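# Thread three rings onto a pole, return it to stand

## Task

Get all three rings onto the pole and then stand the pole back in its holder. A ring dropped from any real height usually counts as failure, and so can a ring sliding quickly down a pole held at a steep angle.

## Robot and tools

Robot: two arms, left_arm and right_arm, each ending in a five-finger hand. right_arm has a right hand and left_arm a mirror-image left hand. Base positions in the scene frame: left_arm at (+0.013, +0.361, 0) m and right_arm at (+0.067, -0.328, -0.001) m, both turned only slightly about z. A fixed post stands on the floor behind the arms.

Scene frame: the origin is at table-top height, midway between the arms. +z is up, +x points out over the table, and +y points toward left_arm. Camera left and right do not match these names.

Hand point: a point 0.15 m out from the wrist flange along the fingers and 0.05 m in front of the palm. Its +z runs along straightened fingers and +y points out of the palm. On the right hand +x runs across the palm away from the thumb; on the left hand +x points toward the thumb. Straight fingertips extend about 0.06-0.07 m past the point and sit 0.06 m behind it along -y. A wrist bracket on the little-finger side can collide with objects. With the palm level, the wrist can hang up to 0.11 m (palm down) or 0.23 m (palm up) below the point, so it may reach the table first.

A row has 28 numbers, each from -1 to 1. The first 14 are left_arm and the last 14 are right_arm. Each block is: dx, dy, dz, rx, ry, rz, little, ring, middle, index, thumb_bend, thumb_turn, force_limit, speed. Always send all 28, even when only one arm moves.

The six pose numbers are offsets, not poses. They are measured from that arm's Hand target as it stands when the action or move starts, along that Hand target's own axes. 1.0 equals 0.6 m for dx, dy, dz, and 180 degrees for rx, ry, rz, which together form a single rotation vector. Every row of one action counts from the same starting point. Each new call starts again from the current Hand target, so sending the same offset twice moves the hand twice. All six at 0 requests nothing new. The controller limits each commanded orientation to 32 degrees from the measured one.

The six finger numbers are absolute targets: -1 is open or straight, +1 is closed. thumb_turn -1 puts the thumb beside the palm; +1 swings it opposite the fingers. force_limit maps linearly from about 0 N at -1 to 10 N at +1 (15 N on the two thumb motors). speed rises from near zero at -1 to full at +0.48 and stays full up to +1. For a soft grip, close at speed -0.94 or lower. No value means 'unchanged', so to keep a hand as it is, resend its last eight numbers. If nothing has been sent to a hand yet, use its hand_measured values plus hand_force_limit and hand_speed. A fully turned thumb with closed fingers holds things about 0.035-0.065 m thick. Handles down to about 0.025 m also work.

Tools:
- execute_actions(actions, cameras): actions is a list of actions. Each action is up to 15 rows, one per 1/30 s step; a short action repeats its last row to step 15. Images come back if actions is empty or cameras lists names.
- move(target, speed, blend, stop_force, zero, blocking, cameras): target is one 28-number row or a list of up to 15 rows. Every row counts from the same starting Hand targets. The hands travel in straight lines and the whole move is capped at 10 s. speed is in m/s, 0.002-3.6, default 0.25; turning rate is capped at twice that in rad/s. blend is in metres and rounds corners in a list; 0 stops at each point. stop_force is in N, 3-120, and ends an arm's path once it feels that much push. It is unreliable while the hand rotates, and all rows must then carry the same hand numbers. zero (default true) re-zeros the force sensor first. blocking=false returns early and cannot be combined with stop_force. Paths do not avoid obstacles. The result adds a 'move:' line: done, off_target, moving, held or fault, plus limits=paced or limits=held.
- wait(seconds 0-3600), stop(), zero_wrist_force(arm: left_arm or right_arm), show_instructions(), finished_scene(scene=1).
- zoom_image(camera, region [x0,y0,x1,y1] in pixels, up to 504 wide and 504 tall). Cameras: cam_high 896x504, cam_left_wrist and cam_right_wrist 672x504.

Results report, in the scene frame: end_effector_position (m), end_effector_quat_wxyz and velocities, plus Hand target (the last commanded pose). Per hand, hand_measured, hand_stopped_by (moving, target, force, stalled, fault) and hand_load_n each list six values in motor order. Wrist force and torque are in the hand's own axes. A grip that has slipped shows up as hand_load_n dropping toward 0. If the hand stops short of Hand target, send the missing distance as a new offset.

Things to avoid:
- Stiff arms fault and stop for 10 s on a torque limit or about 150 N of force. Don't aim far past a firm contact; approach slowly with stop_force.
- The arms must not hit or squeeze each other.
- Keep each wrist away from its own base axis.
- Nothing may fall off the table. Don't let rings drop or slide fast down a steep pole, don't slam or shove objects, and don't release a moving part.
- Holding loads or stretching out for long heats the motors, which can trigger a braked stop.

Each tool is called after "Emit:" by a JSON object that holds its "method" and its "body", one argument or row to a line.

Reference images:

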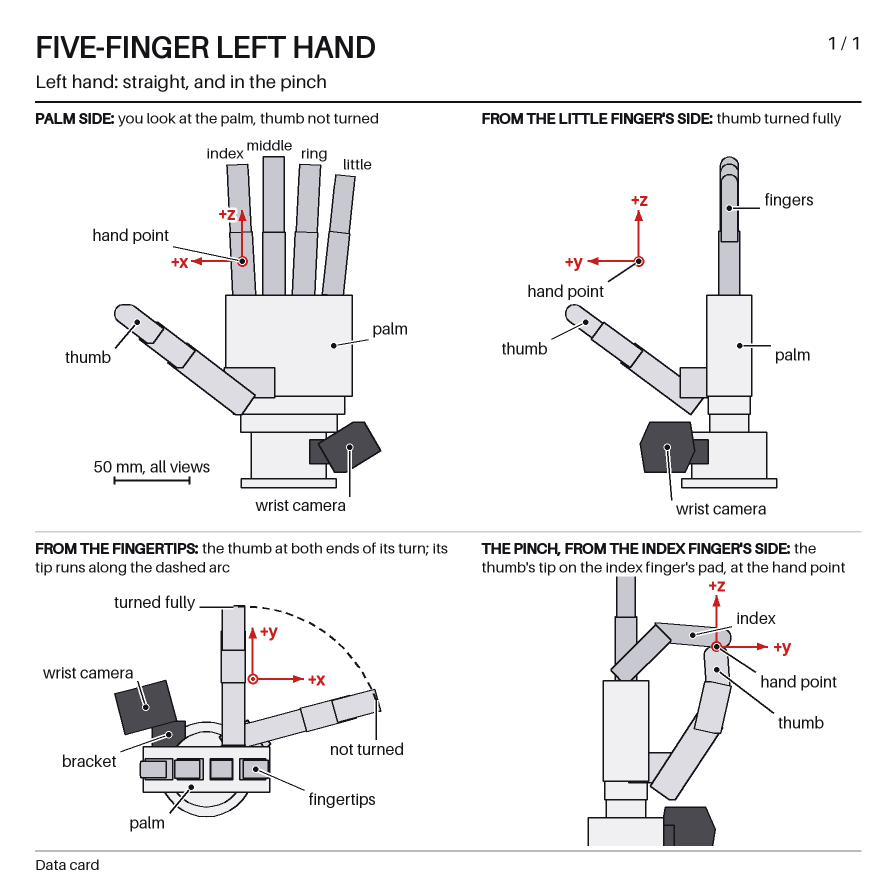

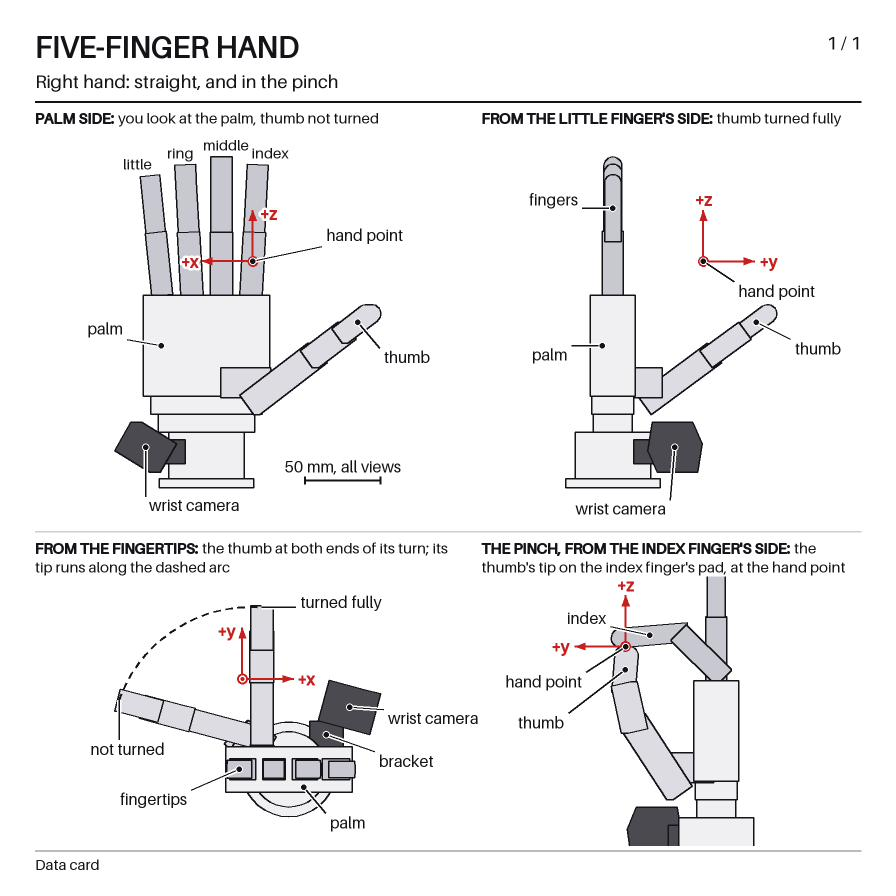

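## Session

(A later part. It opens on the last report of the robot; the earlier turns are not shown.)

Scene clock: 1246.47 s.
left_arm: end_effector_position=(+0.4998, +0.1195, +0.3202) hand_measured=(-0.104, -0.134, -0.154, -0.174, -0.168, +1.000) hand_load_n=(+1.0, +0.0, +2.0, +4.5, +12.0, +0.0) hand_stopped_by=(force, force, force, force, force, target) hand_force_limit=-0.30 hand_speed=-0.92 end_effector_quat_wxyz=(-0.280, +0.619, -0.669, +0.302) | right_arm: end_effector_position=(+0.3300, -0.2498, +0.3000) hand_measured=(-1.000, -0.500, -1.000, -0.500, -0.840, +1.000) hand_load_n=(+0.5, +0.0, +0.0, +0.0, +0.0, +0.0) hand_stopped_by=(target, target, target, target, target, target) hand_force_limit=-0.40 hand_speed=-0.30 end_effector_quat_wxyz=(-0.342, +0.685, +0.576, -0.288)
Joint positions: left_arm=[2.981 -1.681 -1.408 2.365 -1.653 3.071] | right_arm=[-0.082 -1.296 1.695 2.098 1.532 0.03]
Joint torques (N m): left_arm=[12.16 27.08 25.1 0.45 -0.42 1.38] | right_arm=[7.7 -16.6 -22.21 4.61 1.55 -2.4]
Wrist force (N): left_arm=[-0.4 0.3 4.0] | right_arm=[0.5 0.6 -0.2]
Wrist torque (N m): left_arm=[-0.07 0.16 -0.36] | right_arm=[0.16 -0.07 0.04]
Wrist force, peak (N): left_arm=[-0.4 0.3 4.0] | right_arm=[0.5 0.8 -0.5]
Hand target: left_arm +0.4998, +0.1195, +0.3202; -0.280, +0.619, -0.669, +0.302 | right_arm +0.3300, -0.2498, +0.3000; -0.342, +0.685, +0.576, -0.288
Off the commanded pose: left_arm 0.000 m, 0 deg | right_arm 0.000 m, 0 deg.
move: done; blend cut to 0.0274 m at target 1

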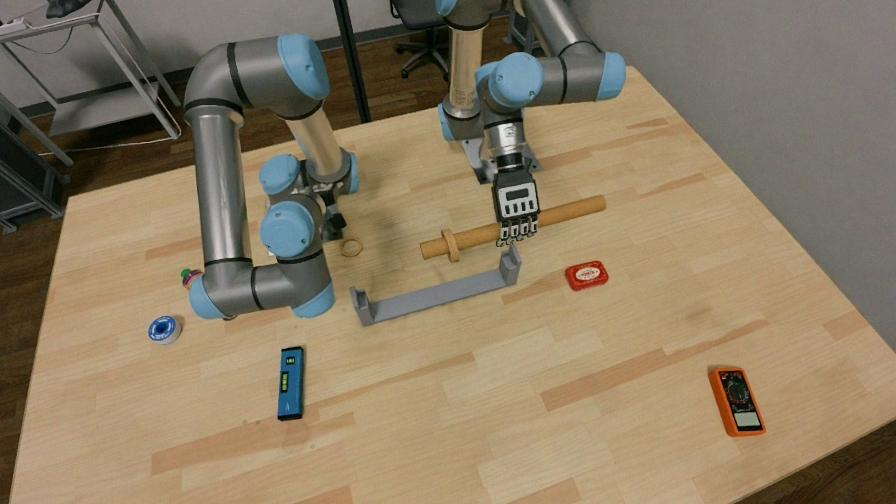

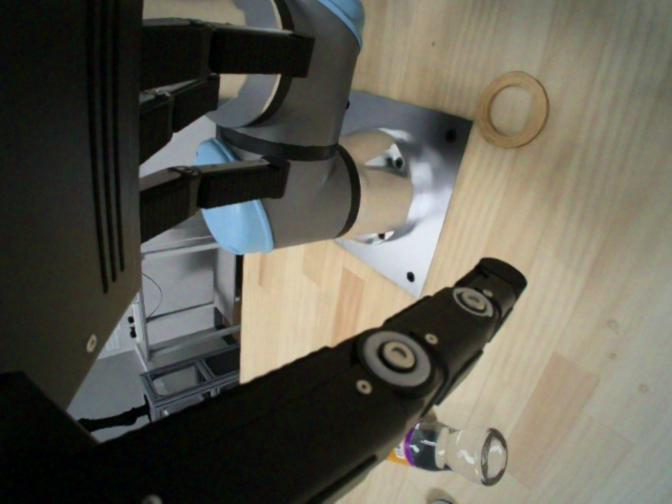

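Emit:
{"method": "move", "body": {
  "target": [0,0,0,0,0,0,0.7,0.7,0.7,0.7,0.7,1,-0.3,-0.92,0.0325,0.2861,0.285,0,0,0,-1,-0.5,-1,-0.5,-0.84,1,-0.4,-0.3],
  "speed": 0.1,
  "cameras": ["cam_high","cam_right_wrist"]
}}

Scene clock: 1281.03 s.
left_arm: end_effector_position=(+0.4998, +0.1195, +0.3202) hand_measured=(-0.104, -0.134, -0.154, -0.174, -0.168, +1.000) hand_load_n=(+1.0, +0.0, +2.0, +4.5, +12.0, +0.0) hand_stopped_by=(force, force, force, force, force, target) hand_force_limit=-0.30 hand_speed=-0.92 end_effector_quat_wxyz=(-0.280, +0.619, -0.669, +0.302) | right_arm: end_effector_position=(+0.3000, -0.2250, +0.0601) hand_measured=(-1.000, -0.500, -1.000, -0.500, -0.840, +1.000) hand_load_n=(+0.0, +0.0, +0.0, +0.0, +0.0, +0.0) hand_stopped_by=(target, target, target, target, target, target) hand_force_limit=-0.40 hand_speed=-0.30 end_effector_quat_wxyz=(-0.342, +0.685, +0.576, -0.288)
Joint positions: left_arm=[2.981 -1.681 -1.408 2.365 -1.653 3.071] | right_arm=[-0.028 -0.962 1.971 1.487 1.49 0.062]
Joint torques (N m): left_arm=[12.05 27.7 25.84 0.44 -0.38 1.28] | right_arm=[6.52 -20.18 -0.37 0.74 -1.86 2.33]
Wrist force (N): left_arm=[-0.3 0.4 3.9] | right_arm=[0.3 0.6 -0.1]
Wrist torque (N m): left_arm=[-0.05 0.14 -0.36] | right_arm=[0.16 -0.05 -0.13]
Wrist force, peak (N): left_arm=[-0.5 0.4 4.0] | right_arm=[0.6 1.0 0.2]
Hand target: left_arm +0.4998, +0.1195, +0.3202; -0.280, +0.619, -0.669, +0.302 | right_arm +0.3000, -0.2250, +0.0600; -0.342, +0.685, +0.576, -0.288
Off the commanded pose: left_arm 0.000 m, 0 deg | right_arm 0.000 m, 0 deg.
move: done

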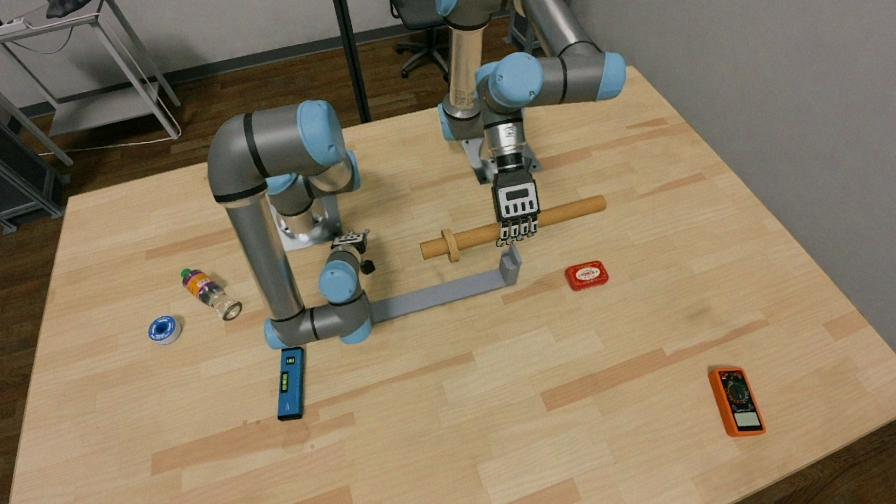

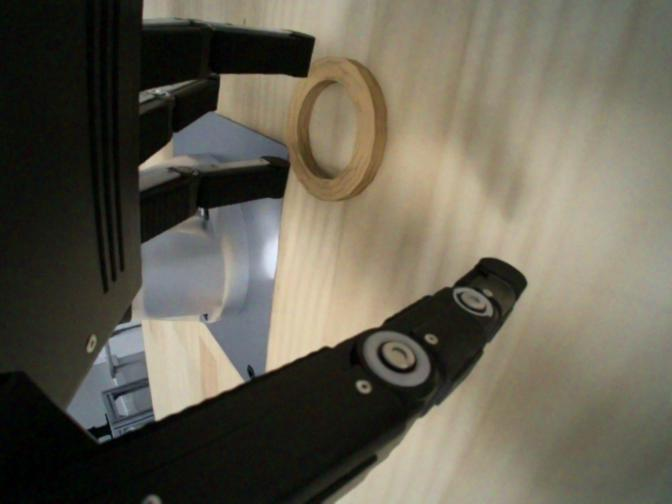

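Emit:
{"method": "move", "body": {
  "target": [0,0,0,0,0,0,0.7,0.7,0.7,0.7,0.7,1,-0.3,-0.92,-0.0118,-0.0584,0.1183,0,0,0,-1,-0.5,-1,-0.5,-0.84,1,-0.4,-0.3],
  "speed": 0.06,
  "stop_force": 10,
  "cameras": ["cam_high","cam_right_wrist"]
}}

Scene clock: 1293.63 s.
left_arm: end_effector_position=(+0.4998, +0.1195, +0.3202) hand_measured=(-0.104, -0.134, -0.154, -0.174, -0.168, +1.000) hand_load_n=(+1.0, +0.0, +2.0, +4.5, +12.0, +0.0) hand_stopped_by=(force, force, force, force, force, target) hand_force_limit=-0.30 hand_speed=-0.92 end_effector_quat_wxyz=(-0.280, +0.619, -0.669, +0.302) | right_arm: end_effector_position=(+0.2689, -0.2225, +0.0542) hand_measured=(-1.000, -0.500, -1.000, -0.500, -0.840, +1.000) hand_load_n=(+0.0, +0.0, +0.0, +0.0, +0.5, +0.0) hand_stopped_by=(target, target, target, target, target, target) hand_force_limit=-0.40 hand_speed=-0.30 end_effector_quat_wxyz=(-0.341, +0.685, +0.576, -0.287)
Joint positions: left_arm=[2.981 -1.681 -1.408 2.365 -1.653 3.071] | right_arm=[-0.027 -0.993 2.063 1.421 1.489 0.063]
Joint torques (N m): left_arm=[11.81 28.92 25.3 0.48 -0.44 1.31] | right_arm=[-1.03 -31.83 -3.72 2.43 -0.28 0.1]
Wrist force (N): left_arm=[-0.3 0.6 3.8] | right_arm=[0.4 0.7 -0.1]
Wrist torque (N m): left_arm=[-0.02 0.15 -0.36] | right_arm=[0.17 -0.08 -0.11]
Wrist force, peak (N): left_arm=[-0.5 0.4 4.0] | right_arm=[0.4 0.7 -1.0]
Hand target: left_arm +0.4998, +0.1195, +0.3202; -0.280, +0.619, -0.669, +0.302 | right_arm +0.2689, -0.2225, +0.0542; -0.341, +0.685, +0.576, -0.287 (not the last commanded pose)
Off the commanded pose: left_arm 0.000 m, 0 deg | right_arm 0.048 m, 0 deg.
FORCE FAULT: contact force on the right arm reached its limit, and that arm stopped. The contact can be on any part of that arm, not only on its tool. That arm's remaining commands of this call were not run. That arm is still stopped at the end of this call. That arm stays stopped for about 10 more seconds. Until then a move that you send moves the other arm only, and its call returns only when the move has ended. Once the stop has ended, the next robot result says so. If the stop ends while you think or write, that arm runs what you send next, counted from a new Hand target: where the arm stands when the stop ends. While its stop runs, that arm, its gripper or tool too, takes no new command. Until it ends, the stop uses up actions while you think or wait. An arm that is not stopped still takes commands.
move: fault (right_arm)

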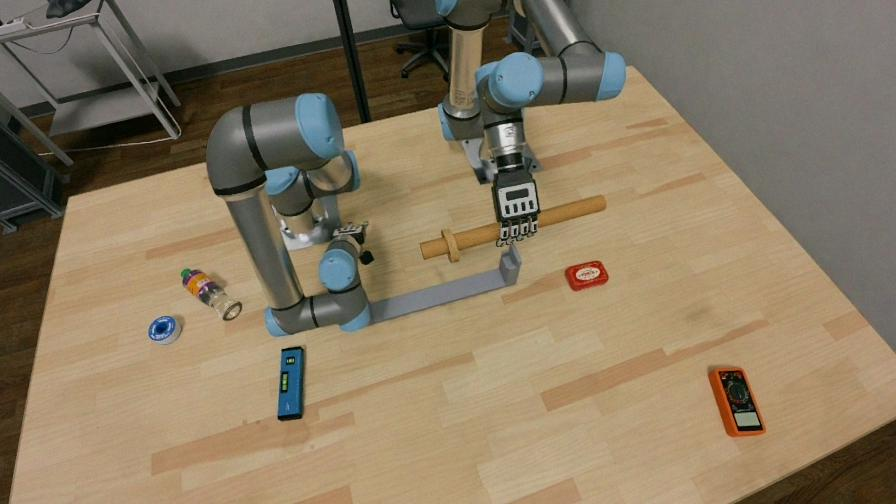

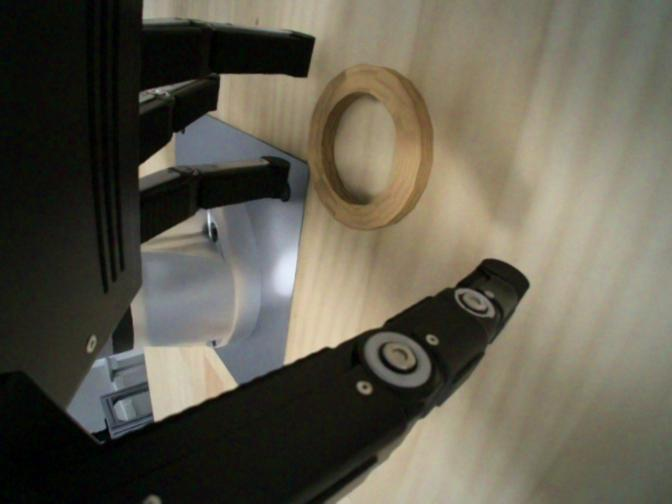

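Emit:
{"method": "wait", "body": {
  "seconds": 1
}}

Scene clock: 1373.47 s.
left_arm: end_effector_position=(+0.4998, +0.1195, +0.3202) hand_measured=(-0.104, -0.134, -0.154, -0.174, -0.168, +1.000) hand_load_n=(+1.0, +0.0, +2.0, +4.0, +11.5, +0.0) hand_stopped_by=(force, force, force, force, force, target) hand_force_limit=-0.30 hand_speed=-0.92 end_effector_quat_wxyz=(-0.280, +0.619, -0.669, +0.302) | right_arm: end_effector_position=(+0.2689, -0.2225, +0.0542) hand_measured=(-1.000, -0.500, -1.000, -0.500, -0.840, +1.000) hand_load_n=(+0.0, +0.0, +0.0, +0.0, +0.0, +0.0) hand_stopped_by=(target, target, target, target, target, target) hand_force_limit=-0.40 hand_speed=-0.30 end_effector_quat_wxyz=(-0.341, +0.685, +0.576, -0.287)
Joint positions: left_arm=[2.981 -1.681 -1.408 2.365 -1.653 3.071] | right_arm=[-0.027 -0.993 2.063 1.421 1.489 0.063]
Joint torques (N m): left_arm=[12.24 29.24 25.79 0.28 -0.21 1.24] | right_arm=[-0.36 -31.84 -5.99 2.81 -0.23 -0.02]
Wrist force (N): left_arm=[-0.2 0.4 3.8] | right_arm=[0.5 0.4 -0.1]
Wrist torque (N m): left_arm=[-0.05 0.12 -0.35] | right_arm=[0.13 -0.08 -0.12]
Wrist force, peak (N): left_arm=[-0.4 0.5 4.1] | right_arm=[0.7 0.7 -0.1]
Hand target: left_arm +0.4998, +0.1195, +0.3202; -0.280, +0.619, -0.669, +0.302 | right_arm +0.2689, -0.2225, +0.0542; -0.341, +0.685, +0.576, -0.287 (not the last commanded pose)
Off the commanded pose: left_arm 0.000 m, 0 deg | right_arm 0.048 m, 0 deg.
FORCE FAULT, CONTINUED: the right arm's stop, for the force fault that an earlier result reported, is over. The rest of the stop counts as 20 of the actions that you can send in this scene. During its stop the right arm's controller moved it back a little. That arm's target is now where it stood when the stop ended, not its last command. That arm accepts commands again.
wait: 1.00 s; at rest from the start

Emit:
{"method": "move", "body": {
  "target": [
    [0,0,0,0,0,0,0.7,0.7,0.7,0.7,0.7,1,-0.3,-0.92,0.0054,0.0222,-0.0458,0,0,0,-1,-0.5,-1,-0.5,-0.84,1,-0.4,-0.3],
    [0,0,0,0,0,0,0.7,0.7,0.7,0.7,0.7,1,-0.3,-0.92,-0.0275,-0.2613,-0.3342,0,0,0,-1,-0.5,-1,-0.5,-0.84,1,-0.4,-0.3]
  ],
  "speed": [0.03,0.12],
  "blend": [0.004,0],
  "cameras": ["cam_high","cam_right_wrist"]
}}

Scene clock: 1382.00 s.
left_arm: end_effector_position=(+0.4998, +0.1195, +0.3202) hand_measured=(-0.104, -0.134, -0.154, -0.174, -0.168, +1.000) hand_load_n=(+1.0, +0.0, +2.0, +4.5, +12.0, +0.0) hand_stopped_by=(force, force, force, force, force, target) hand_force_limit=-0.30 hand_speed=-0.92 end_effector_quat_wxyz=(-0.280, +0.619, -0.669, +0.302) | right_arm: end_effector_position=(+0.3305, -0.2498, +0.3002) hand_measured=(-1.000, -0.500, -1.000, -0.500, -0.840, +1.000) hand_load_n=(+0.0, +0.0, +0.0, +0.0, +0.0, +0.0) hand_stopped_by=(target, target, target, target, target, target) hand_force_limit=-0.40 hand_speed=-0.30 end_effector_quat_wxyz=(-0.341, +0.685, +0.576, -0.287)
Joint positions: left_arm=[2.981 -1.681 -1.408 2.365 -1.653 3.071] | right_arm=[-0.082 -1.296 1.693 2.097 1.532 0.03]
Joint torques (N m): left_arm=[11.94 30.04 26.34 0.3 -0.14 1.43] | right_arm=[-7.63 -42.17 -20.66 4.84 1.34 -2.35]
Wrist force (N): left_arm=[-0.5 0.4 3.8] | right_arm=[0.6 0.5 -0.1]
Wrist torque (N m): left_arm=[-0.05 0.16 -0.36] | right_arm=[0.12 -0.07 0.03]
Wrist force, peak (N): left_arm=[-0.5 0.5 4.1] | right_arm=[0.4 1.1 0.4]
Hand target: left_arm +0.4998, +0.1195, +0.3202; -0.280, +0.619, -0.669, +0.302 | right_arm +0.3305, -0.2498, +0.3002; -0.341, +0.685, +0.576, -0.287
Off the commanded pose: left_arm 0.000 m, 0 deg | right_arm 0.000 m, 0 deg.
move: done

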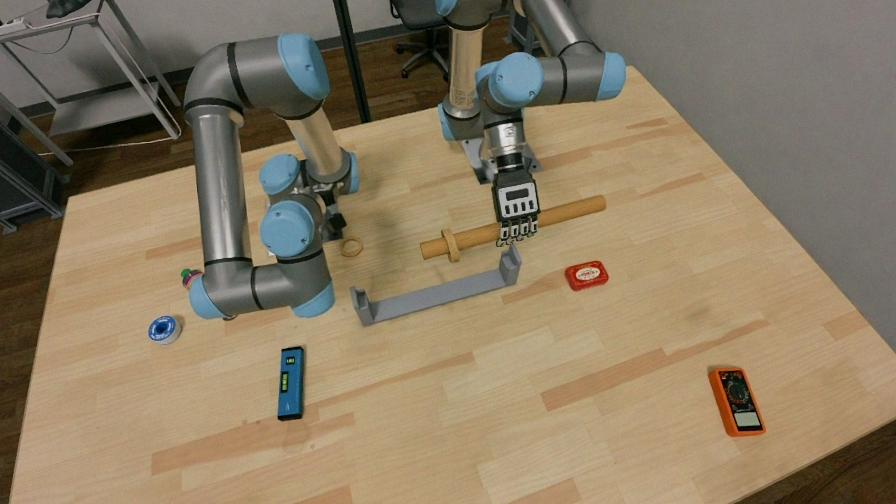

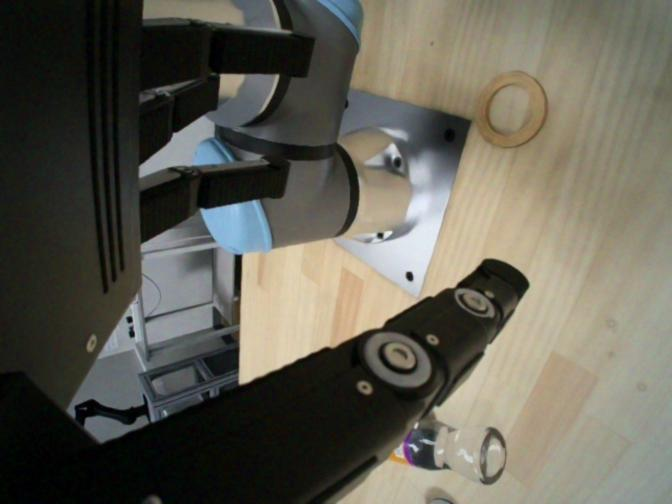

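Emit:
{"method": "move", "body": {
  "target": [
    [0,0,0,0,0,0,0.7,0.7,0.7,0.7,0.7,1,-0.3,-0.92,0,0,0,0,0,0,0.9,0.9,-1,0.9,-1,-1,-0.4,-0.2],
    [0,0,0,0,0,0,0.7,0.7,0.7,0.7,0.7,1,-0.3,-0.92,-0.0043,0.2157,0.2405,-0.154,0.0353,0.0437,0.9,0.9,-1,0.9,-1,-1,-0.4,-0.2]
  ],
  "speed": 0.12,
  "cameras": ["cam_high","cam_right_wrist"]
}}

Scene clock: 1407.00 s.
left_arm: end_effector_position=(+0.4998, +0.1195, +0.3202) hand_measured=(-0.104, -0.134, -0.154, -0.174, -0.168, +1.000) hand_load_n=(+1.5, +0.5, +2.0, +4.5, +12.0, +0.0) hand_stopped_by=(force, force, force, force, force, target) hand_force_limit=-0.30 hand_speed=-0.92 end_effector_quat_wxyz=(-0.280, +0.619, -0.669, +0.302) | right_arm: end_effector_position=(+0.2936, -0.2461, +0.1100) hand_measured=(+0.900, +0.900, -1.000, +0.900, -1.000, -1.000) hand_load_n=(+0.0, +0.0, +0.0, +0.0, +0.0, +0.0) hand_stopped_by=(target, target, target, target, target, target) hand_force_limit=-0.40 hand_speed=-0.20 end_effector_quat_wxyz=(-0.178, +0.799, +0.561, -0.125)
Joint positions: left_arm=[2.981 -1.681 -1.408 2.365 -1.653 3.071] | right_arm=[-0.101 -1.411 2.139 1.273 1.485 0.186]
Joint torques (N m): left_arm=[11.56 30.54 25.78 0.12 0.05 1.44] | right_arm=[6.56 -27.99 -5.34 1.15 -1.91 2.36]
Wrist force (N): left_arm=[-0.5 0.3 3.8] | right_arm=[0.7 0.1 -0.2]
Wrist torque (N m): left_arm=[-0.06 0.16 -0.36] | right_arm=[0.06 -0.10 -0.07]
Wrist force, peak (N): left_arm=[-0.6 0.4 4.0] | right_arm=[0.6 0.3 -0.5]
Hand target: left_arm +0.4998, +0.1195, +0.3202; -0.280, +0.619, -0.669, +0.302 | right_arm +0.2935, -0.2461, +0.1100; -0.178, +0.799, +0.561, -0.125
Off the commanded pose: left_arm 0.000 m, 0 deg | right_arm 0.000 m, 0 deg.
move: done

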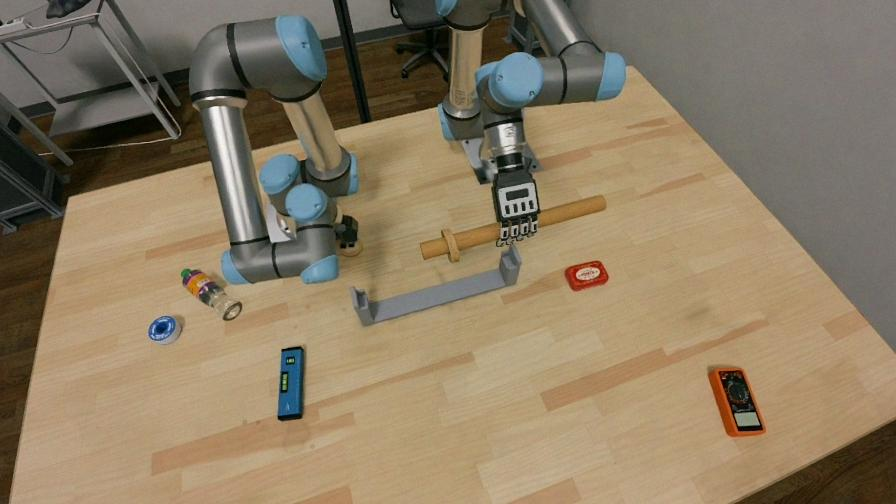

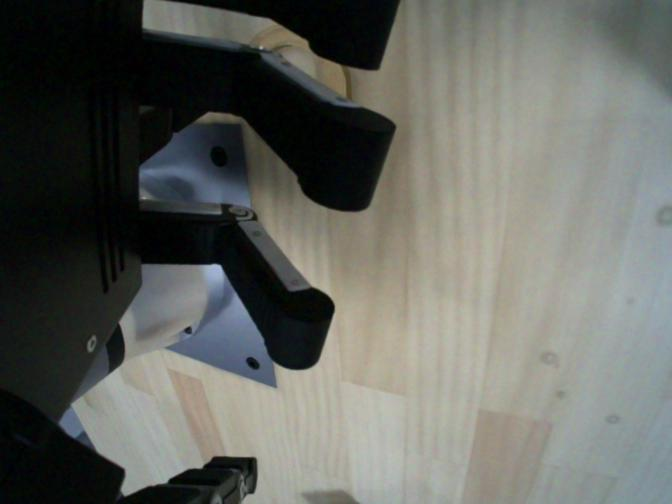

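Emit:
{"method": "zoom_image", "body": {
  "camera": "cam_right_wrist",
  "region": [140, 0, 440, 220]
}}

Scaled by 1.680 from the camera's image (finer frame: 960x720).

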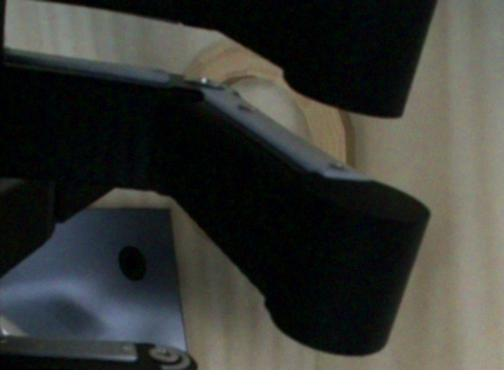

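Emit:
{"method": "move", "body": {
  "target": [0,0,0,0,0,0,0.7,0.7,0.7,0.7,0.7,1,-0.3,-0.92,0,0,0,0,0,0,-1,-1,-1,-1,-1,-1,-0.4,0.2],
  "speed": 0.1,
  "cameras": ["cam_right_wrist"]
}}

Scene clock: 1429.33 s.
left_arm: end_effector_position=(+0.4998, +0.1195, +0.3202) hand_measured=(-0.104, -0.134, -0.154, -0.174, -0.168, +1.000) hand_load_n=(+1.5, +0.5, +2.0, +4.0, +11.5, +0.0) hand_stopped_by=(force, force, force, force, force, target) hand_force_limit=-0.30 hand_speed=-0.92 end_effector_quat_wxyz=(-0.280, +0.619, -0.669, +0.302) | right_arm: end_effector_position=(+0.2935, -0.2461, +0.1100) hand_measured=(-1.000, -1.000, -1.000, -1.000, -1.000, -1.000) hand_load_n=(+0.0, +0.0, +0.0, +0.0, +0.0, +0.0) hand_stopped_by=(target, target, target, target, target, target) hand_force_limit=-0.40 hand_speed=0.20 end_effector_quat_wxyz=(-0.178, +0.799, +0.561, -0.125)
Joint positions: left_arm=[2.981 -1.681 -1.408 2.365 -1.653 3.071] | right_arm=[-0.101 -1.411 2.139 1.273 1.485 0.186]
Joint torques (N m): left_arm=[10.98 30.18 25.97 0.16 0.08 1.24] | right_arm=[6.81 -7.12 -4.89 1.61 -1.71 2.31]
Wrist force (N): left_arm=[-0.6 0.5 3.7] | right_arm=[0.4 0.4 -0.1]
Wrist torque (N m): left_arm=[-0.02 0.18 -0.38] | right_arm=[0.09 -0.06 -0.07]
Wrist force, peak (N): left_arm=[-0.4 0.4 4.0] | right_arm=[0.7 0.1 -0.4]
Hand target: left_arm +0.4998, +0.1195, +0.3202; -0.280, +0.619, -0.669, +0.302 | right_arm +0.2935, -0.2461, +0.1100; -0.178, +0.799, +0.561, -0.125
Off the commanded pose: left_arm 0.000 m, 0 deg | right_arm 0.000 m, 0 deg.
move: done

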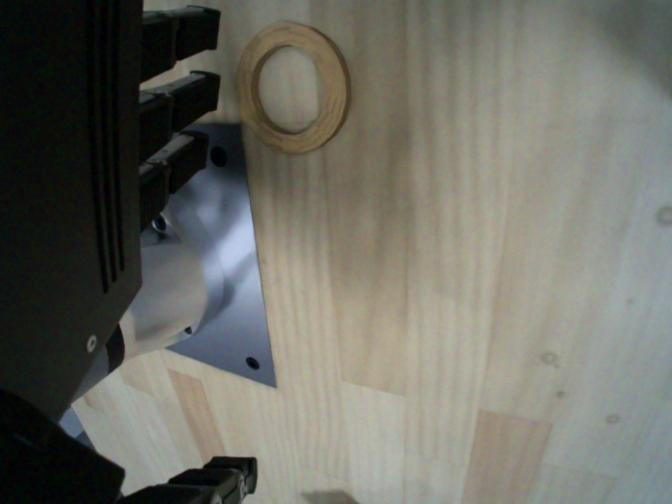

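Emit:
{"method": "move", "body": {
  "target": [
    [0,0,0,0,0,0,0.7,0.7,0.7,0.7,0.7,1,-0.3,-0.92,0,0,0,0,0,0,0.9,0.9,-1,0.9,-1,-1,-0.4,0.2],
    [0,0,0,0,0,0,0.7,0.7,0.7,0.7,0.7,1,-0.3,-0.92,0.0067,0.0388,0.0831,0,0,0,0.9,0.9,-1,0.9,-1,-1,-0.4,0.2]
  ],
  "speed": 0.06
}}

Emit:
{"method": "move", "body": {
  "target": [0,0,0,0,0,0,0.7,0.7,0.7,0.7,0.7,1,-0.3,-0.92,0,0.0176,0.0378,0,0,0,0.9,0.9,-1,0.9,-1,-1,-0.4,0.2],
  "speed": 0.005,
  "stop_force": 3,
  "cameras": ["cam_high","cam_right_wrist"]
}}

Scene clock: 1440.13 s.
left_arm: end_effector_position=(+0.4998, +0.1195, +0.3202) hand_measured=(-0.104, -0.134, -0.154, -0.174, -0.168, +1.000) hand_load_n=(+1.0, +0.5, +2.0, +4.5, +12.0, +0.0) hand_stopped_by=(force, force, force, force, force, target) hand_force_limit=-0.30 hand_speed=-0.92 end_effector_quat_wxyz=(-0.280, +0.619, -0.669, +0.302) | right_arm: end_effector_position=(+0.2948, -0.2423, +0.0550) hand_measured=(+0.900, +0.900, -1.000, +0.900, -1.000, -1.000) hand_load_n=(+0.0, +0.5, +0.0, +0.0, +0.0, +0.0) hand_stopped_by=(target, target, target, target, target, target) hand_force_limit=-0.40 hand_speed=0.20 end_effector_quat_wxyz=(-0.178, +0.799, +0.561, -0.125)
Joint positions: left_arm=[2.981 -1.681 -1.408 2.365 -1.653 3.071] | right_arm=[-0.086 -1.293 2.184 1.109 1.479 0.2]
Joint torques (N m): left_arm=[11.57 30.57 26.61 0.26 0 1.54] | right_arm=[7.19 -9.87 -2.23 1.18 -1.77 2.34]
Wrist force (N): left_arm=[-0.3 0.3 3.7] | right_arm=[0.5 0.4 -0.5]
Wrist torque (N m): left_arm=[-0.06 0.14 -0.35] | right_arm=[0.13 -0.05 -0.08]
Wrist force, peak (N): left_arm=[-0.5 0.4 4.0] | right_arm=[0.8 0.3 -0.5]
Hand target: left_arm +0.4998, +0.1195, +0.3202; -0.280, +0.619, -0.669, +0.302 | right_arm +0.2948, -0.2423, +0.0549; -0.178, +0.799, +0.561, -0.125
Off the commanded pose: left_arm 0.000 m, 0 deg | right_arm 0.000 m, 0 deg.
move: done

Scene clock: 1444.47 s.
left_arm: end_effector_position=(+0.4998, +0.1195, +0.3202) hand_measured=(-0.104, -0.134, -0.154, -0.174, -0.168, +1.000) hand_load_n=(+1.0, +0.5, +2.0, +4.5, +12.0, +0.0) hand_stopped_by=(force, force, force, force, force, target) hand_force_limit=-0.30 hand_speed=-0.92 end_effector_quat_wxyz=(-0.280, +0.619, -0.669, +0.302) | right_arm: end_effector_position=(+0.2948, -0.2423, +0.0389) hand_measured=(+0.900, +0.900, -1.000, +0.900, -1.000, -1.000) hand_load_n=(+0.0, +0.0, +0.0, +0.5, +0.0, +0.0) hand_stopped_by=(target, target, target, target, target, target) hand_force_limit=-0.40 hand_speed=0.20 end_effector_quat_wxyz=(-0.178, +0.799, +0.561, -0.125)
Joint positions: left_arm=[2.981 -1.681 -1.408 2.365 -1.653 3.071] | right_arm=[-0.086 -1.256 2.195 1.061 1.479 0.2]
Joint torques (N m): left_arm=[12.01 31.12 26.63 0.08 0.15 1.37] | right_arm=[-1.71 -35.94 -13.9 4.26 -0.74 -0.19]
Wrist force (N): left_arm=[-0.5 0.4 3.7] | right_arm=[0.6 -0.3 -3.9]
Wrist torque (N m): left_arm=[-0.05 0.16 -0.37] | right_arm=[0.27 0.02 -0.09]
Wrist force, peak (N): left_arm=[-0.4 0.1 4.0] | right_arm=[0.5 -0.6 -8.3]
Hand target: left_arm +0.4998, +0.1195, +0.3202; -0.280, +0.619, -0.669, +0.302 | right_arm +0.2948, -0.2423, +0.0389; -0.178, +0.799, +0.561, -0.125 (not the last commanded pose)
Off the commanded pose: left_arm 0.000 m, 0 deg | right_arm 0.009 m, 0 deg.
move: contact (right_arm)

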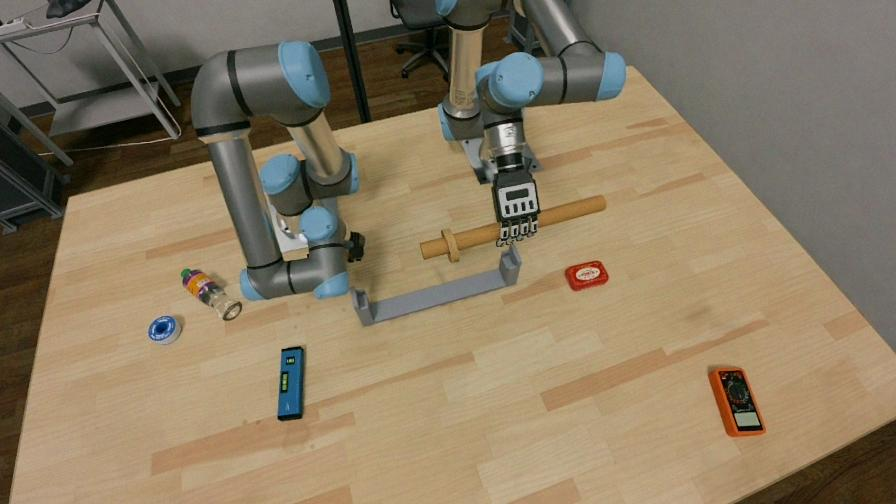

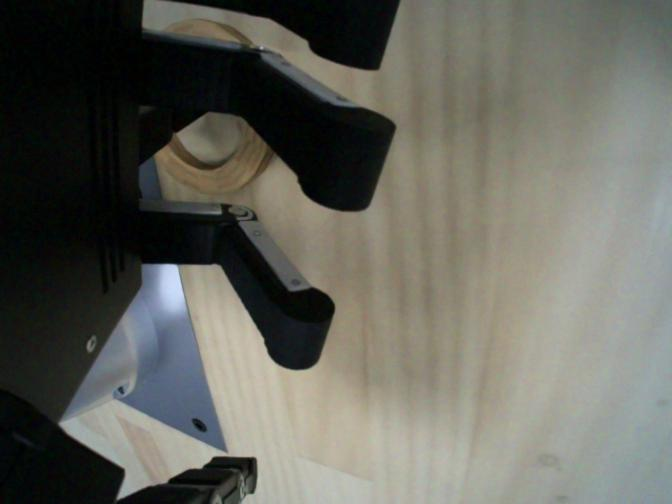

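Emit:
{"method": "move", "body": {
  "target": [
    [0,0,0,0,0,0,0.7,0.7,0.7,0.7,0.7,1,-0.3,-0.92,0,-0.0021,-0.0045,0,0,0,0.9,0.9,-1,0.9,-1,-1,-0.4,0.2],
    [0,0,0,0,0,0,0.7,0.7,0.7,0.7,0.7,1,-0.3,-0.92,-0.1395,0.0921,-0.0485,0,0,0,0.9,0.9,-1,0.9,-1,-1,-0.4,0.2],
    [0,0,0,0,0,0,0.7,0.7,0.7,0.7,0.7,1,-0.3,-0.92,-0.1388,0.2045,-0.1008,0,0,0,0.9,0.9,-1,0.9,-1,-1,-0.4,0.2],
    [0,0,0,0,0,0,0.7,0.7,0.7,0.7,0.7,1,-0.3,-0.92,-0.0791,0.278,-0.1351,0,0,0,0.9,0.9,-1,0.9,-1,-1,-0.4,0.2]
  ],
  "speed": [0.02,0.04,0.05,0.04],
  "blend": [0,0.02,0.02,0],
  "cameras": ["cam_high","cam_right_wrist"]
}}

Scene clock: 1460.13 s.
left_arm: end_effector_position=(+0.4998, +0.1195, +0.3202) hand_measured=(-0.104, -0.134, -0.154, -0.174, -0.168, +1.000) hand_load_n=(+1.0, +0.5, +2.0, +4.5, +12.0, +0.0) hand_stopped_by=(force, force, force, force, force, target) hand_force_limit=-0.30 hand_speed=-0.92 end_effector_quat_wxyz=(-0.280, +0.619, -0.669, +0.302) | right_arm: end_effector_position=(+0.4530, -0.3500, +0.0416) hand_measured=(+0.900, +0.900, -1.000, +0.900, -1.000, -1.000) hand_load_n=(+0.0, +0.0, +0.0, +0.0, +0.0, -0.5) hand_stopped_by=(target, target, target, target, target, target) hand_force_limit=-0.40 hand_speed=0.20 end_effector_quat_wxyz=(-0.178, +0.799, +0.561, -0.125)
Joint positions: left_arm=[2.981 -1.681 -1.408 2.365 -1.653 3.071] | right_arm=[-0.285 -1.001 1.754 1.256 1.563 0.019]
Joint torques (N m): left_arm=[12.27 31.63 26.13 -0.07 0.26 1.41] | right_arm=[7.32 -24.18 -18.54 4.79 -1.68 2.4]
Wrist force (N): left_arm=[-0.4 0.4 3.8] | right_arm=[0.4 0.0 -0.1]
Wrist torque (N m): left_arm=[-0.05 0.16 -0.36] | right_arm=[0.05 -0.06 -0.09]
Wrist force, peak (N): left_arm=[-0.4 0.1 4.1] | right_arm=[0.5 -0.2 -4.4]
Hand target: left_arm +0.4998, +0.1195, +0.3202; -0.280, +0.619, -0.669, +0.302 | right_arm +0.4530, -0.3500, +0.0416; -0.178, +0.799, +0.561, -0.125
Off the commanded pose: left_arm 0.000 m, 0 deg | right_arm 0.000 m, 0 deg.
move: done

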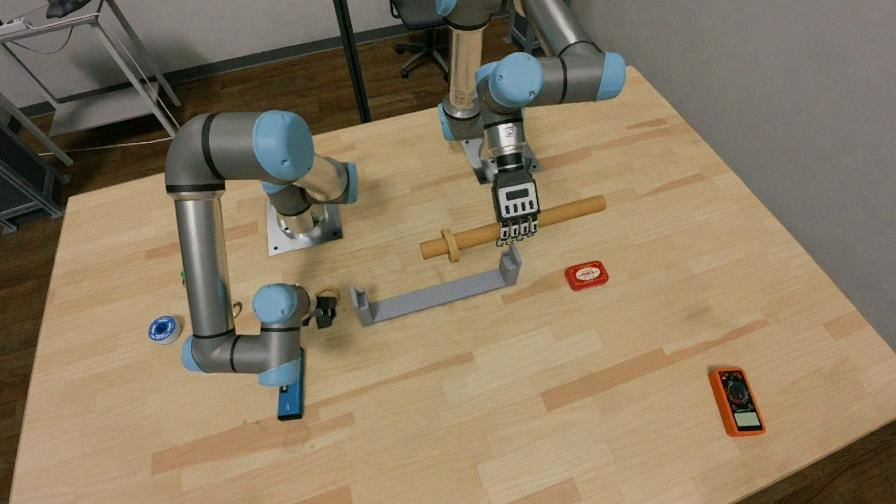

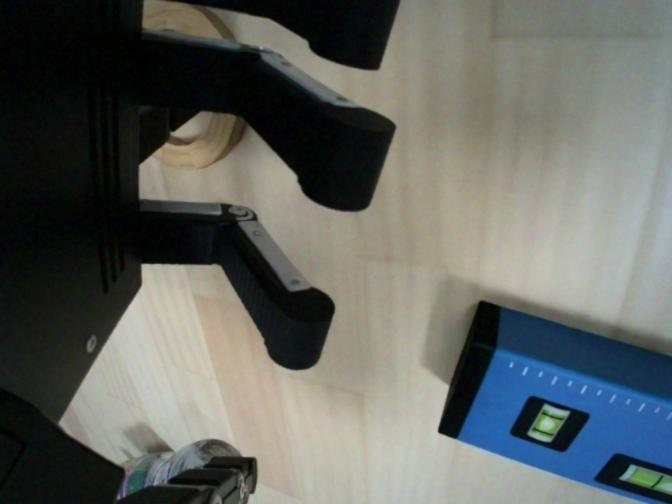

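Emit:
{"method": "move", "body": {
  "target": [0,0,0,0,0,0,0.7,0.7,0.7,0.7,0.7,1,-0.3,-0.92,0,-0.0563,-0.1208,0,0,0,0.9,0.9,-1,0.9,-1,-1,-0.4,0.2],
  "speed": 0.06
}}

Emit:
{"method": "move", "body": {
  "target": [0,0,0,0,0,0,0.7,0.7,0.7,0.7,0.7,1,-0.3,-0.92,0,0,0,0,0,0,-1,-1,-1,-1,-1,-1,-0.4,0.2],
  "speed": 0.06,
  "cameras": ["cam_high","cam_right_wrist"]
}}

Scene clock: 1466.93 s.
left_arm: end_effector_position=(+0.4998, +0.1195, +0.3202) hand_measured=(-0.104, -0.134, -0.154, -0.174, -0.168, +1.000) hand_load_n=(+1.0, +0.0, +2.0, +4.5, +12.0, +0.0) hand_stopped_by=(force, force, force, force, force, target) hand_force_limit=-0.30 hand_speed=-0.92 end_effector_quat_wxyz=(-0.280, +0.619, -0.669, +0.302) | right_arm: end_effector_position=(+0.4532, -0.3500, +0.1215) hand_measured=(+0.900, +0.900, -1.000, +0.900, -1.000, -1.000) hand_load_n=(+0.0, +0.0, -0.5, +0.0, +0.0, +0.0) hand_stopped_by=(target, target, target, target, target, target) hand_force_limit=-0.40 hand_speed=0.20 end_effector_quat_wxyz=(-0.178, +0.799, +0.561, -0.125)
Joint positions: left_arm=[2.981 -1.681 -1.408 2.365 -1.653 3.071] | right_arm=[-0.285 -1.117 1.691 1.436 1.563 0.019]
Joint torques (N m): left_arm=[12.08 31.74 26.27 -0.11 0.34 1.42] | right_arm=[6.73 -47.98 -20.15 4.9 -1.71 2.36]
Wrist force (N): left_arm=[-0.5 0.4 3.8] | right_arm=[0.5 0.1 -0.4]
Wrist torque (N m): left_arm=[-0.05 0.16 -0.37] | right_arm=[0.08 -0.07 -0.08]
Wrist force, peak (N): left_arm=[-0.5 0.6 4.0] | right_arm=[0.7 0.3 -0.4]
Hand target: left_arm +0.4998, +0.1195, +0.3202; -0.280, +0.619, -0.669, +0.302 | right_arm +0.4532, -0.3500, +0.1215; -0.178, +0.799, +0.561, -0.125
Off the commanded pose: left_arm 0.000 m, 0 deg | right_arm 0.000 m, 0 deg.
move: done

Scene clock: 1467.80 s.
left_arm: end_effector_position=(+0.4998, +0.1195, +0.3202) hand_measured=(-0.104, -0.134, -0.154, -0.174, -0.168, +1.000) hand_load_n=(+1.5, +0.0, +2.0, +4.0, +12.0, +0.0) hand_stopped_by=(force, force, force, force, force, target) hand_force_limit=-0.30 hand_speed=-0.92 end_effector_quat_wxyz=(-0.280, +0.619, -0.669, +0.302) | right_arm: end_effector_position=(+0.4532, -0.3500, +0.1215) hand_measured=(-1.000, -1.000, -1.000, -1.000, -1.000, -1.000) hand_load_n=(+0.0, +0.0, +0.0, +0.0, +0.0, +0.0) hand_stopped_by=(target, target, target, target, target, target) hand_force_limit=-0.40 hand_speed=0.20 end_effector_quat_wxyz=(-0.178, +0.799, +0.561, -0.125)
Joint positions: left_arm=[2.981 -1.681 -1.408 2.365 -1.653 3.071] | right_arm=[-0.285 -1.118 1.691 1.436 1.563 0.019]
Joint torques (N m): left_arm=[11.77 31.69 25.75 -0.08 0.25 1.42] | right_arm=[6.49 -48.09 -19.66 4.43 -1.69 2.37]
Wrist force (N): left_arm=[-0.4 0.4 3.8] | right_arm=[0.5 0.1 -0.1]
Wrist torque (N m): left_arm=[-0.05 0.16 -0.36] | right_arm=[0.04 -0.07 -0.08]
Wrist force, peak (N): left_arm=[-0.4 0.6 3.9] | right_arm=[0.7 0.1 -0.2]
Hand target: left_arm +0.4998, +0.1195, +0.3202; -0.280, +0.619, -0.669, +0.302 | right_arm +0.4532, -0.3500, +0.1215; -0.178, +0.799, +0.561, -0.125
Off the commanded pose: left_arm 0.000 m, 0 deg | right_arm 0.000 m, 0 deg.
move: done

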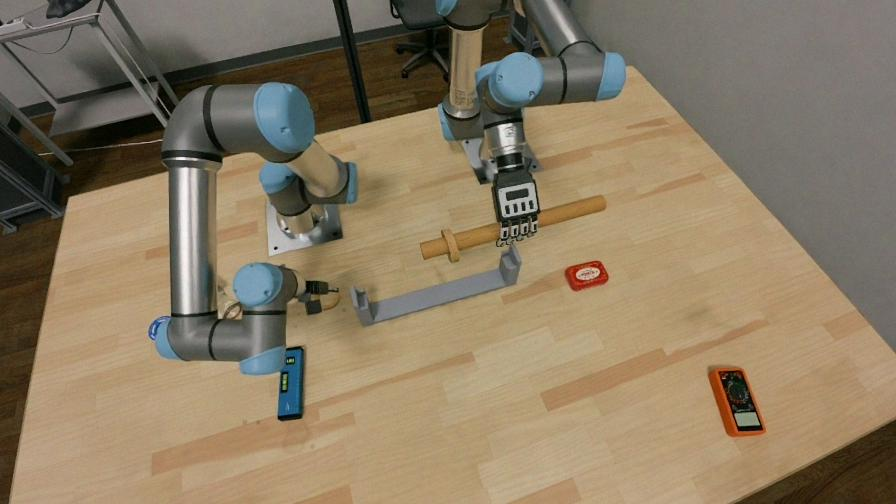

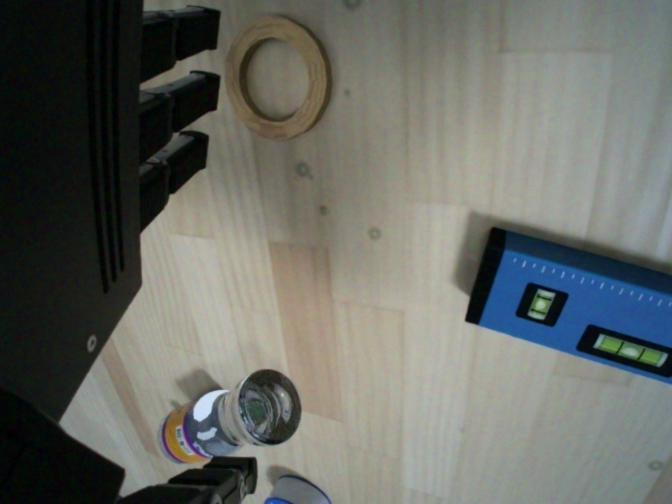

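Emit:
{"method": "move", "body": {
  "target": [
    [0,0,0,0,0,0,0.7,0.7,0.7,0.7,0.7,1,-0.3,-0.92,-0.003,-0.1425,-0.17,0.0755,0.0601,0.0742,-1,-0.5,-1,-0.5,-0.84,1,-0.4,-0.3],
    [0,0,0,0,0,0,0.7,0.7,0.7,0.7,0.7,1,-0.3,-0.92,0.0113,-0.2532,-0.0631,0.1509,0.1202,0.1484,-1,-0.5,-1,-0.5,-0.84,1,-0.4,-0.3]
  ],
  "speed": 0.12,
  "blend": [0.03,0],
  "cameras": ["cam_high","cam_right_wrist"]
}}

Scene clock: 1500.70 s.
left_arm: end_effector_position=(+0.4998, +0.1195, +0.3202) hand_measured=(-0.104, -0.134, -0.154, -0.174, -0.168, +1.000) hand_load_n=(+1.0, +0.5, +2.0, +4.5, +12.0, +0.0) hand_stopped_by=(force, force, force, force, force, target) hand_force_limit=-0.30 hand_speed=-0.92 end_effector_quat_wxyz=(-0.280, +0.619, -0.669, +0.302) | right_arm: end_effector_position=(+0.3413, -0.3022, +0.2203) hand_measured=(-1.000, -0.500, -1.000, -0.500, -0.840, +1.000) hand_load_n=(+0.0, +0.0, +0.0, +0.0, +0.0, +0.0) hand_stopped_by=(target, target, target, target, target, target) hand_force_limit=-0.40 hand_speed=-0.30 end_effector_quat_wxyz=(-0.424, +0.851, +0.277, -0.139)
Joint positions: left_arm=[2.981 -1.681 -1.408 2.365 -1.653 3.071] | right_arm=[-0.512 -1.27 1.885 1.844 1.265 0.242]
Joint torques (N m): left_arm=[12.08 32.32 26.66 -0.23 0.35 1.38] | right_arm=[-8.16 -41.3 -7.14 1.04 -2.01 2.42]
Wrist force (N): left_arm=[-0.4 0.4 3.7] | right_arm=[0.4 0.4 -0.2]
Wrist torque (N m): left_arm=[-0.04 0.14 -0.36] | right_arm=[0.13 -0.07 -0.12]
Wrist force, peak (N): left_arm=[-0.4 0.5 4.0] | right_arm=[0.7 0.3 -0.3]
Hand target: left_arm +0.4998, +0.1195, +0.3202; -0.280, +0.619, -0.669, +0.302 | right_arm +0.3413, -0.3022, +0.2203; -0.424, +0.851, +0.277, -0.139
Off the commanded pose: left_arm 0.000 m, 0 deg | right_arm 0.000 m, 0 deg.
move: done

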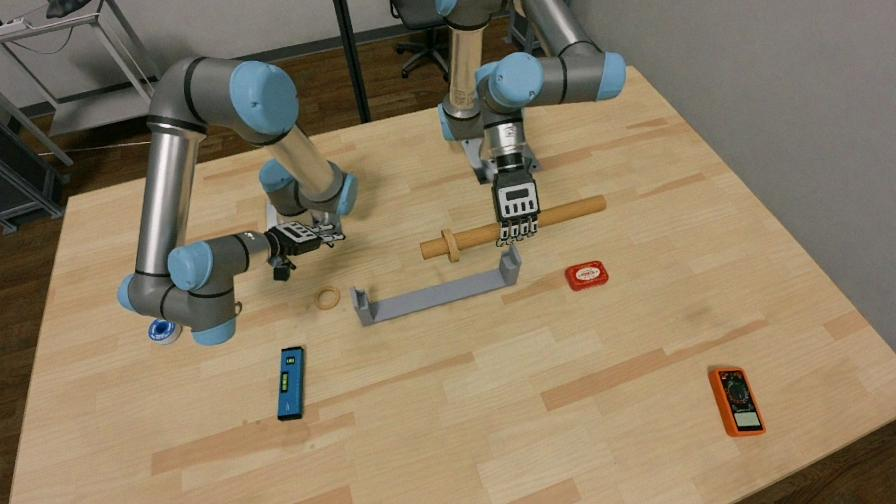

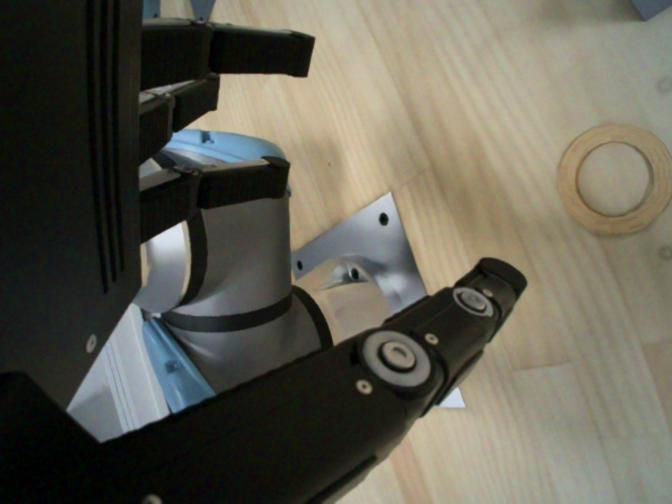

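Emit:
{"method": "move", "body": {
  "target": [0,0,0,0,0,0,0.7,0.7,0.7,0.7,0.7,1,-0.3,-0.92,0.0167,0.1975,0.1123,0,0,0,-1,-0.5,-1,-0.5,-0.84,1,-0.4,-0.3],
  "speed": 0.08,
  "stop_force": 8,
  "cameras": ["cam_high","cam_right_wrist"]
}}

Scene clock: 1508.00 s.
left_arm: end_effector_position=(+0.4998, +0.1195, +0.3202) hand_measured=(-0.104, -0.134, -0.154, -0.174, -0.168, +1.000) hand_load_n=(+1.0, +0.0, +2.5, +4.5, +12.0, +0.0) hand_stopped_by=(force, force, force, force, force, target) hand_force_limit=-0.30 hand_speed=-0.92 end_effector_quat_wxyz=(-0.280, +0.619, -0.669, +0.302) | right_arm: end_effector_position=(+0.3594, -0.3105, +0.0851) hand_measured=(-1.000, -0.500, -1.000, -0.500, -0.840, +1.000) hand_load_n=(+0.0, +0.0, +0.0, +0.0, +0.0, +0.0) hand_stopped_by=(target, target, target, target, target, target) hand_force_limit=-0.40 hand_speed=-0.30 end_effector_quat_wxyz=(-0.424, +0.851, +0.277, -0.139)
Joint positions: left_arm=[2.981 -1.681 -1.408 2.365 -1.653 3.071] | right_arm=[-0.506 -0.998 1.921 1.535 1.26 0.246]
Joint torques (N m): left_arm=[12.15 32.46 26.76 -0.33 0.52 1.37] | right_arm=[6.63 -21.91 -15.37 1.08 -2.07 2.36]
Wrist force (N): left_arm=[-0.3 0.4 3.6] | right_arm=[0.4 0.2 -0.4]
Wrist torque (N m): left_arm=[-0.04 0.13 -0.36] | right_arm=[0.12 -0.04 -0.12]
Wrist force, peak (N): left_arm=[-0.3 0.6 4.0] | right_arm=[0.5 0.9 -0.4]
Hand target: left_arm +0.4998, +0.1195, +0.3202; -0.280, +0.619, -0.669, +0.302 | right_arm +0.3594, -0.3105, +0.0851; -0.424, +0.851, +0.277, -0.139
Off the commanded pose: left_arm 0.000 m, 0 deg | right_arm 0.000 m, 0 deg.
move: done

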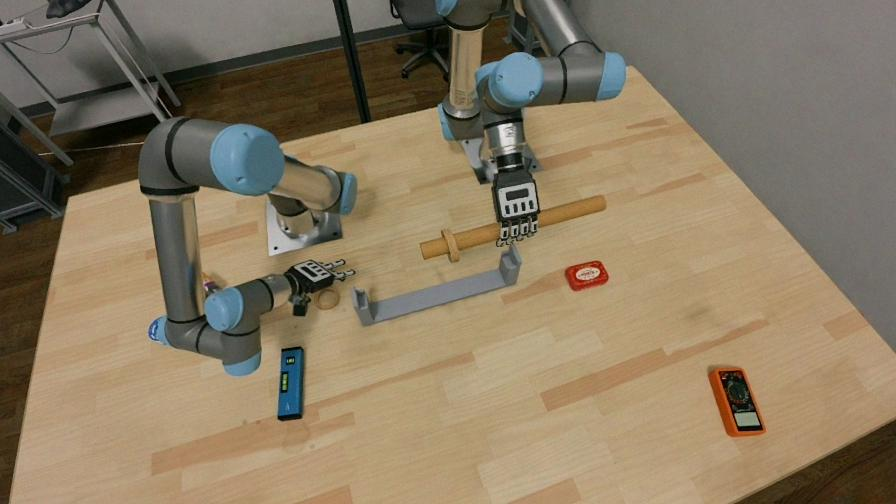

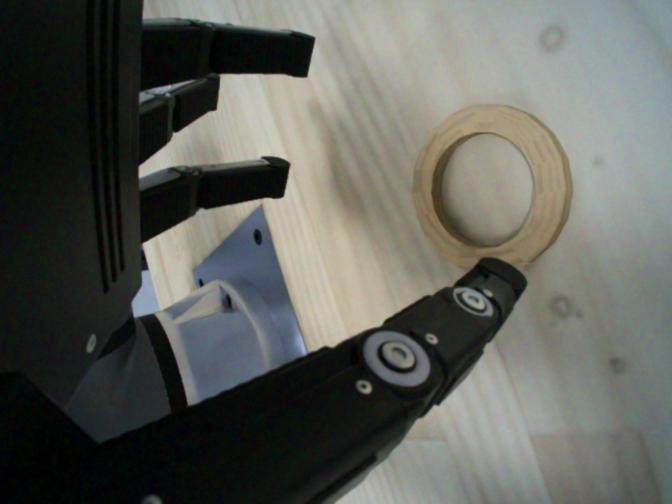

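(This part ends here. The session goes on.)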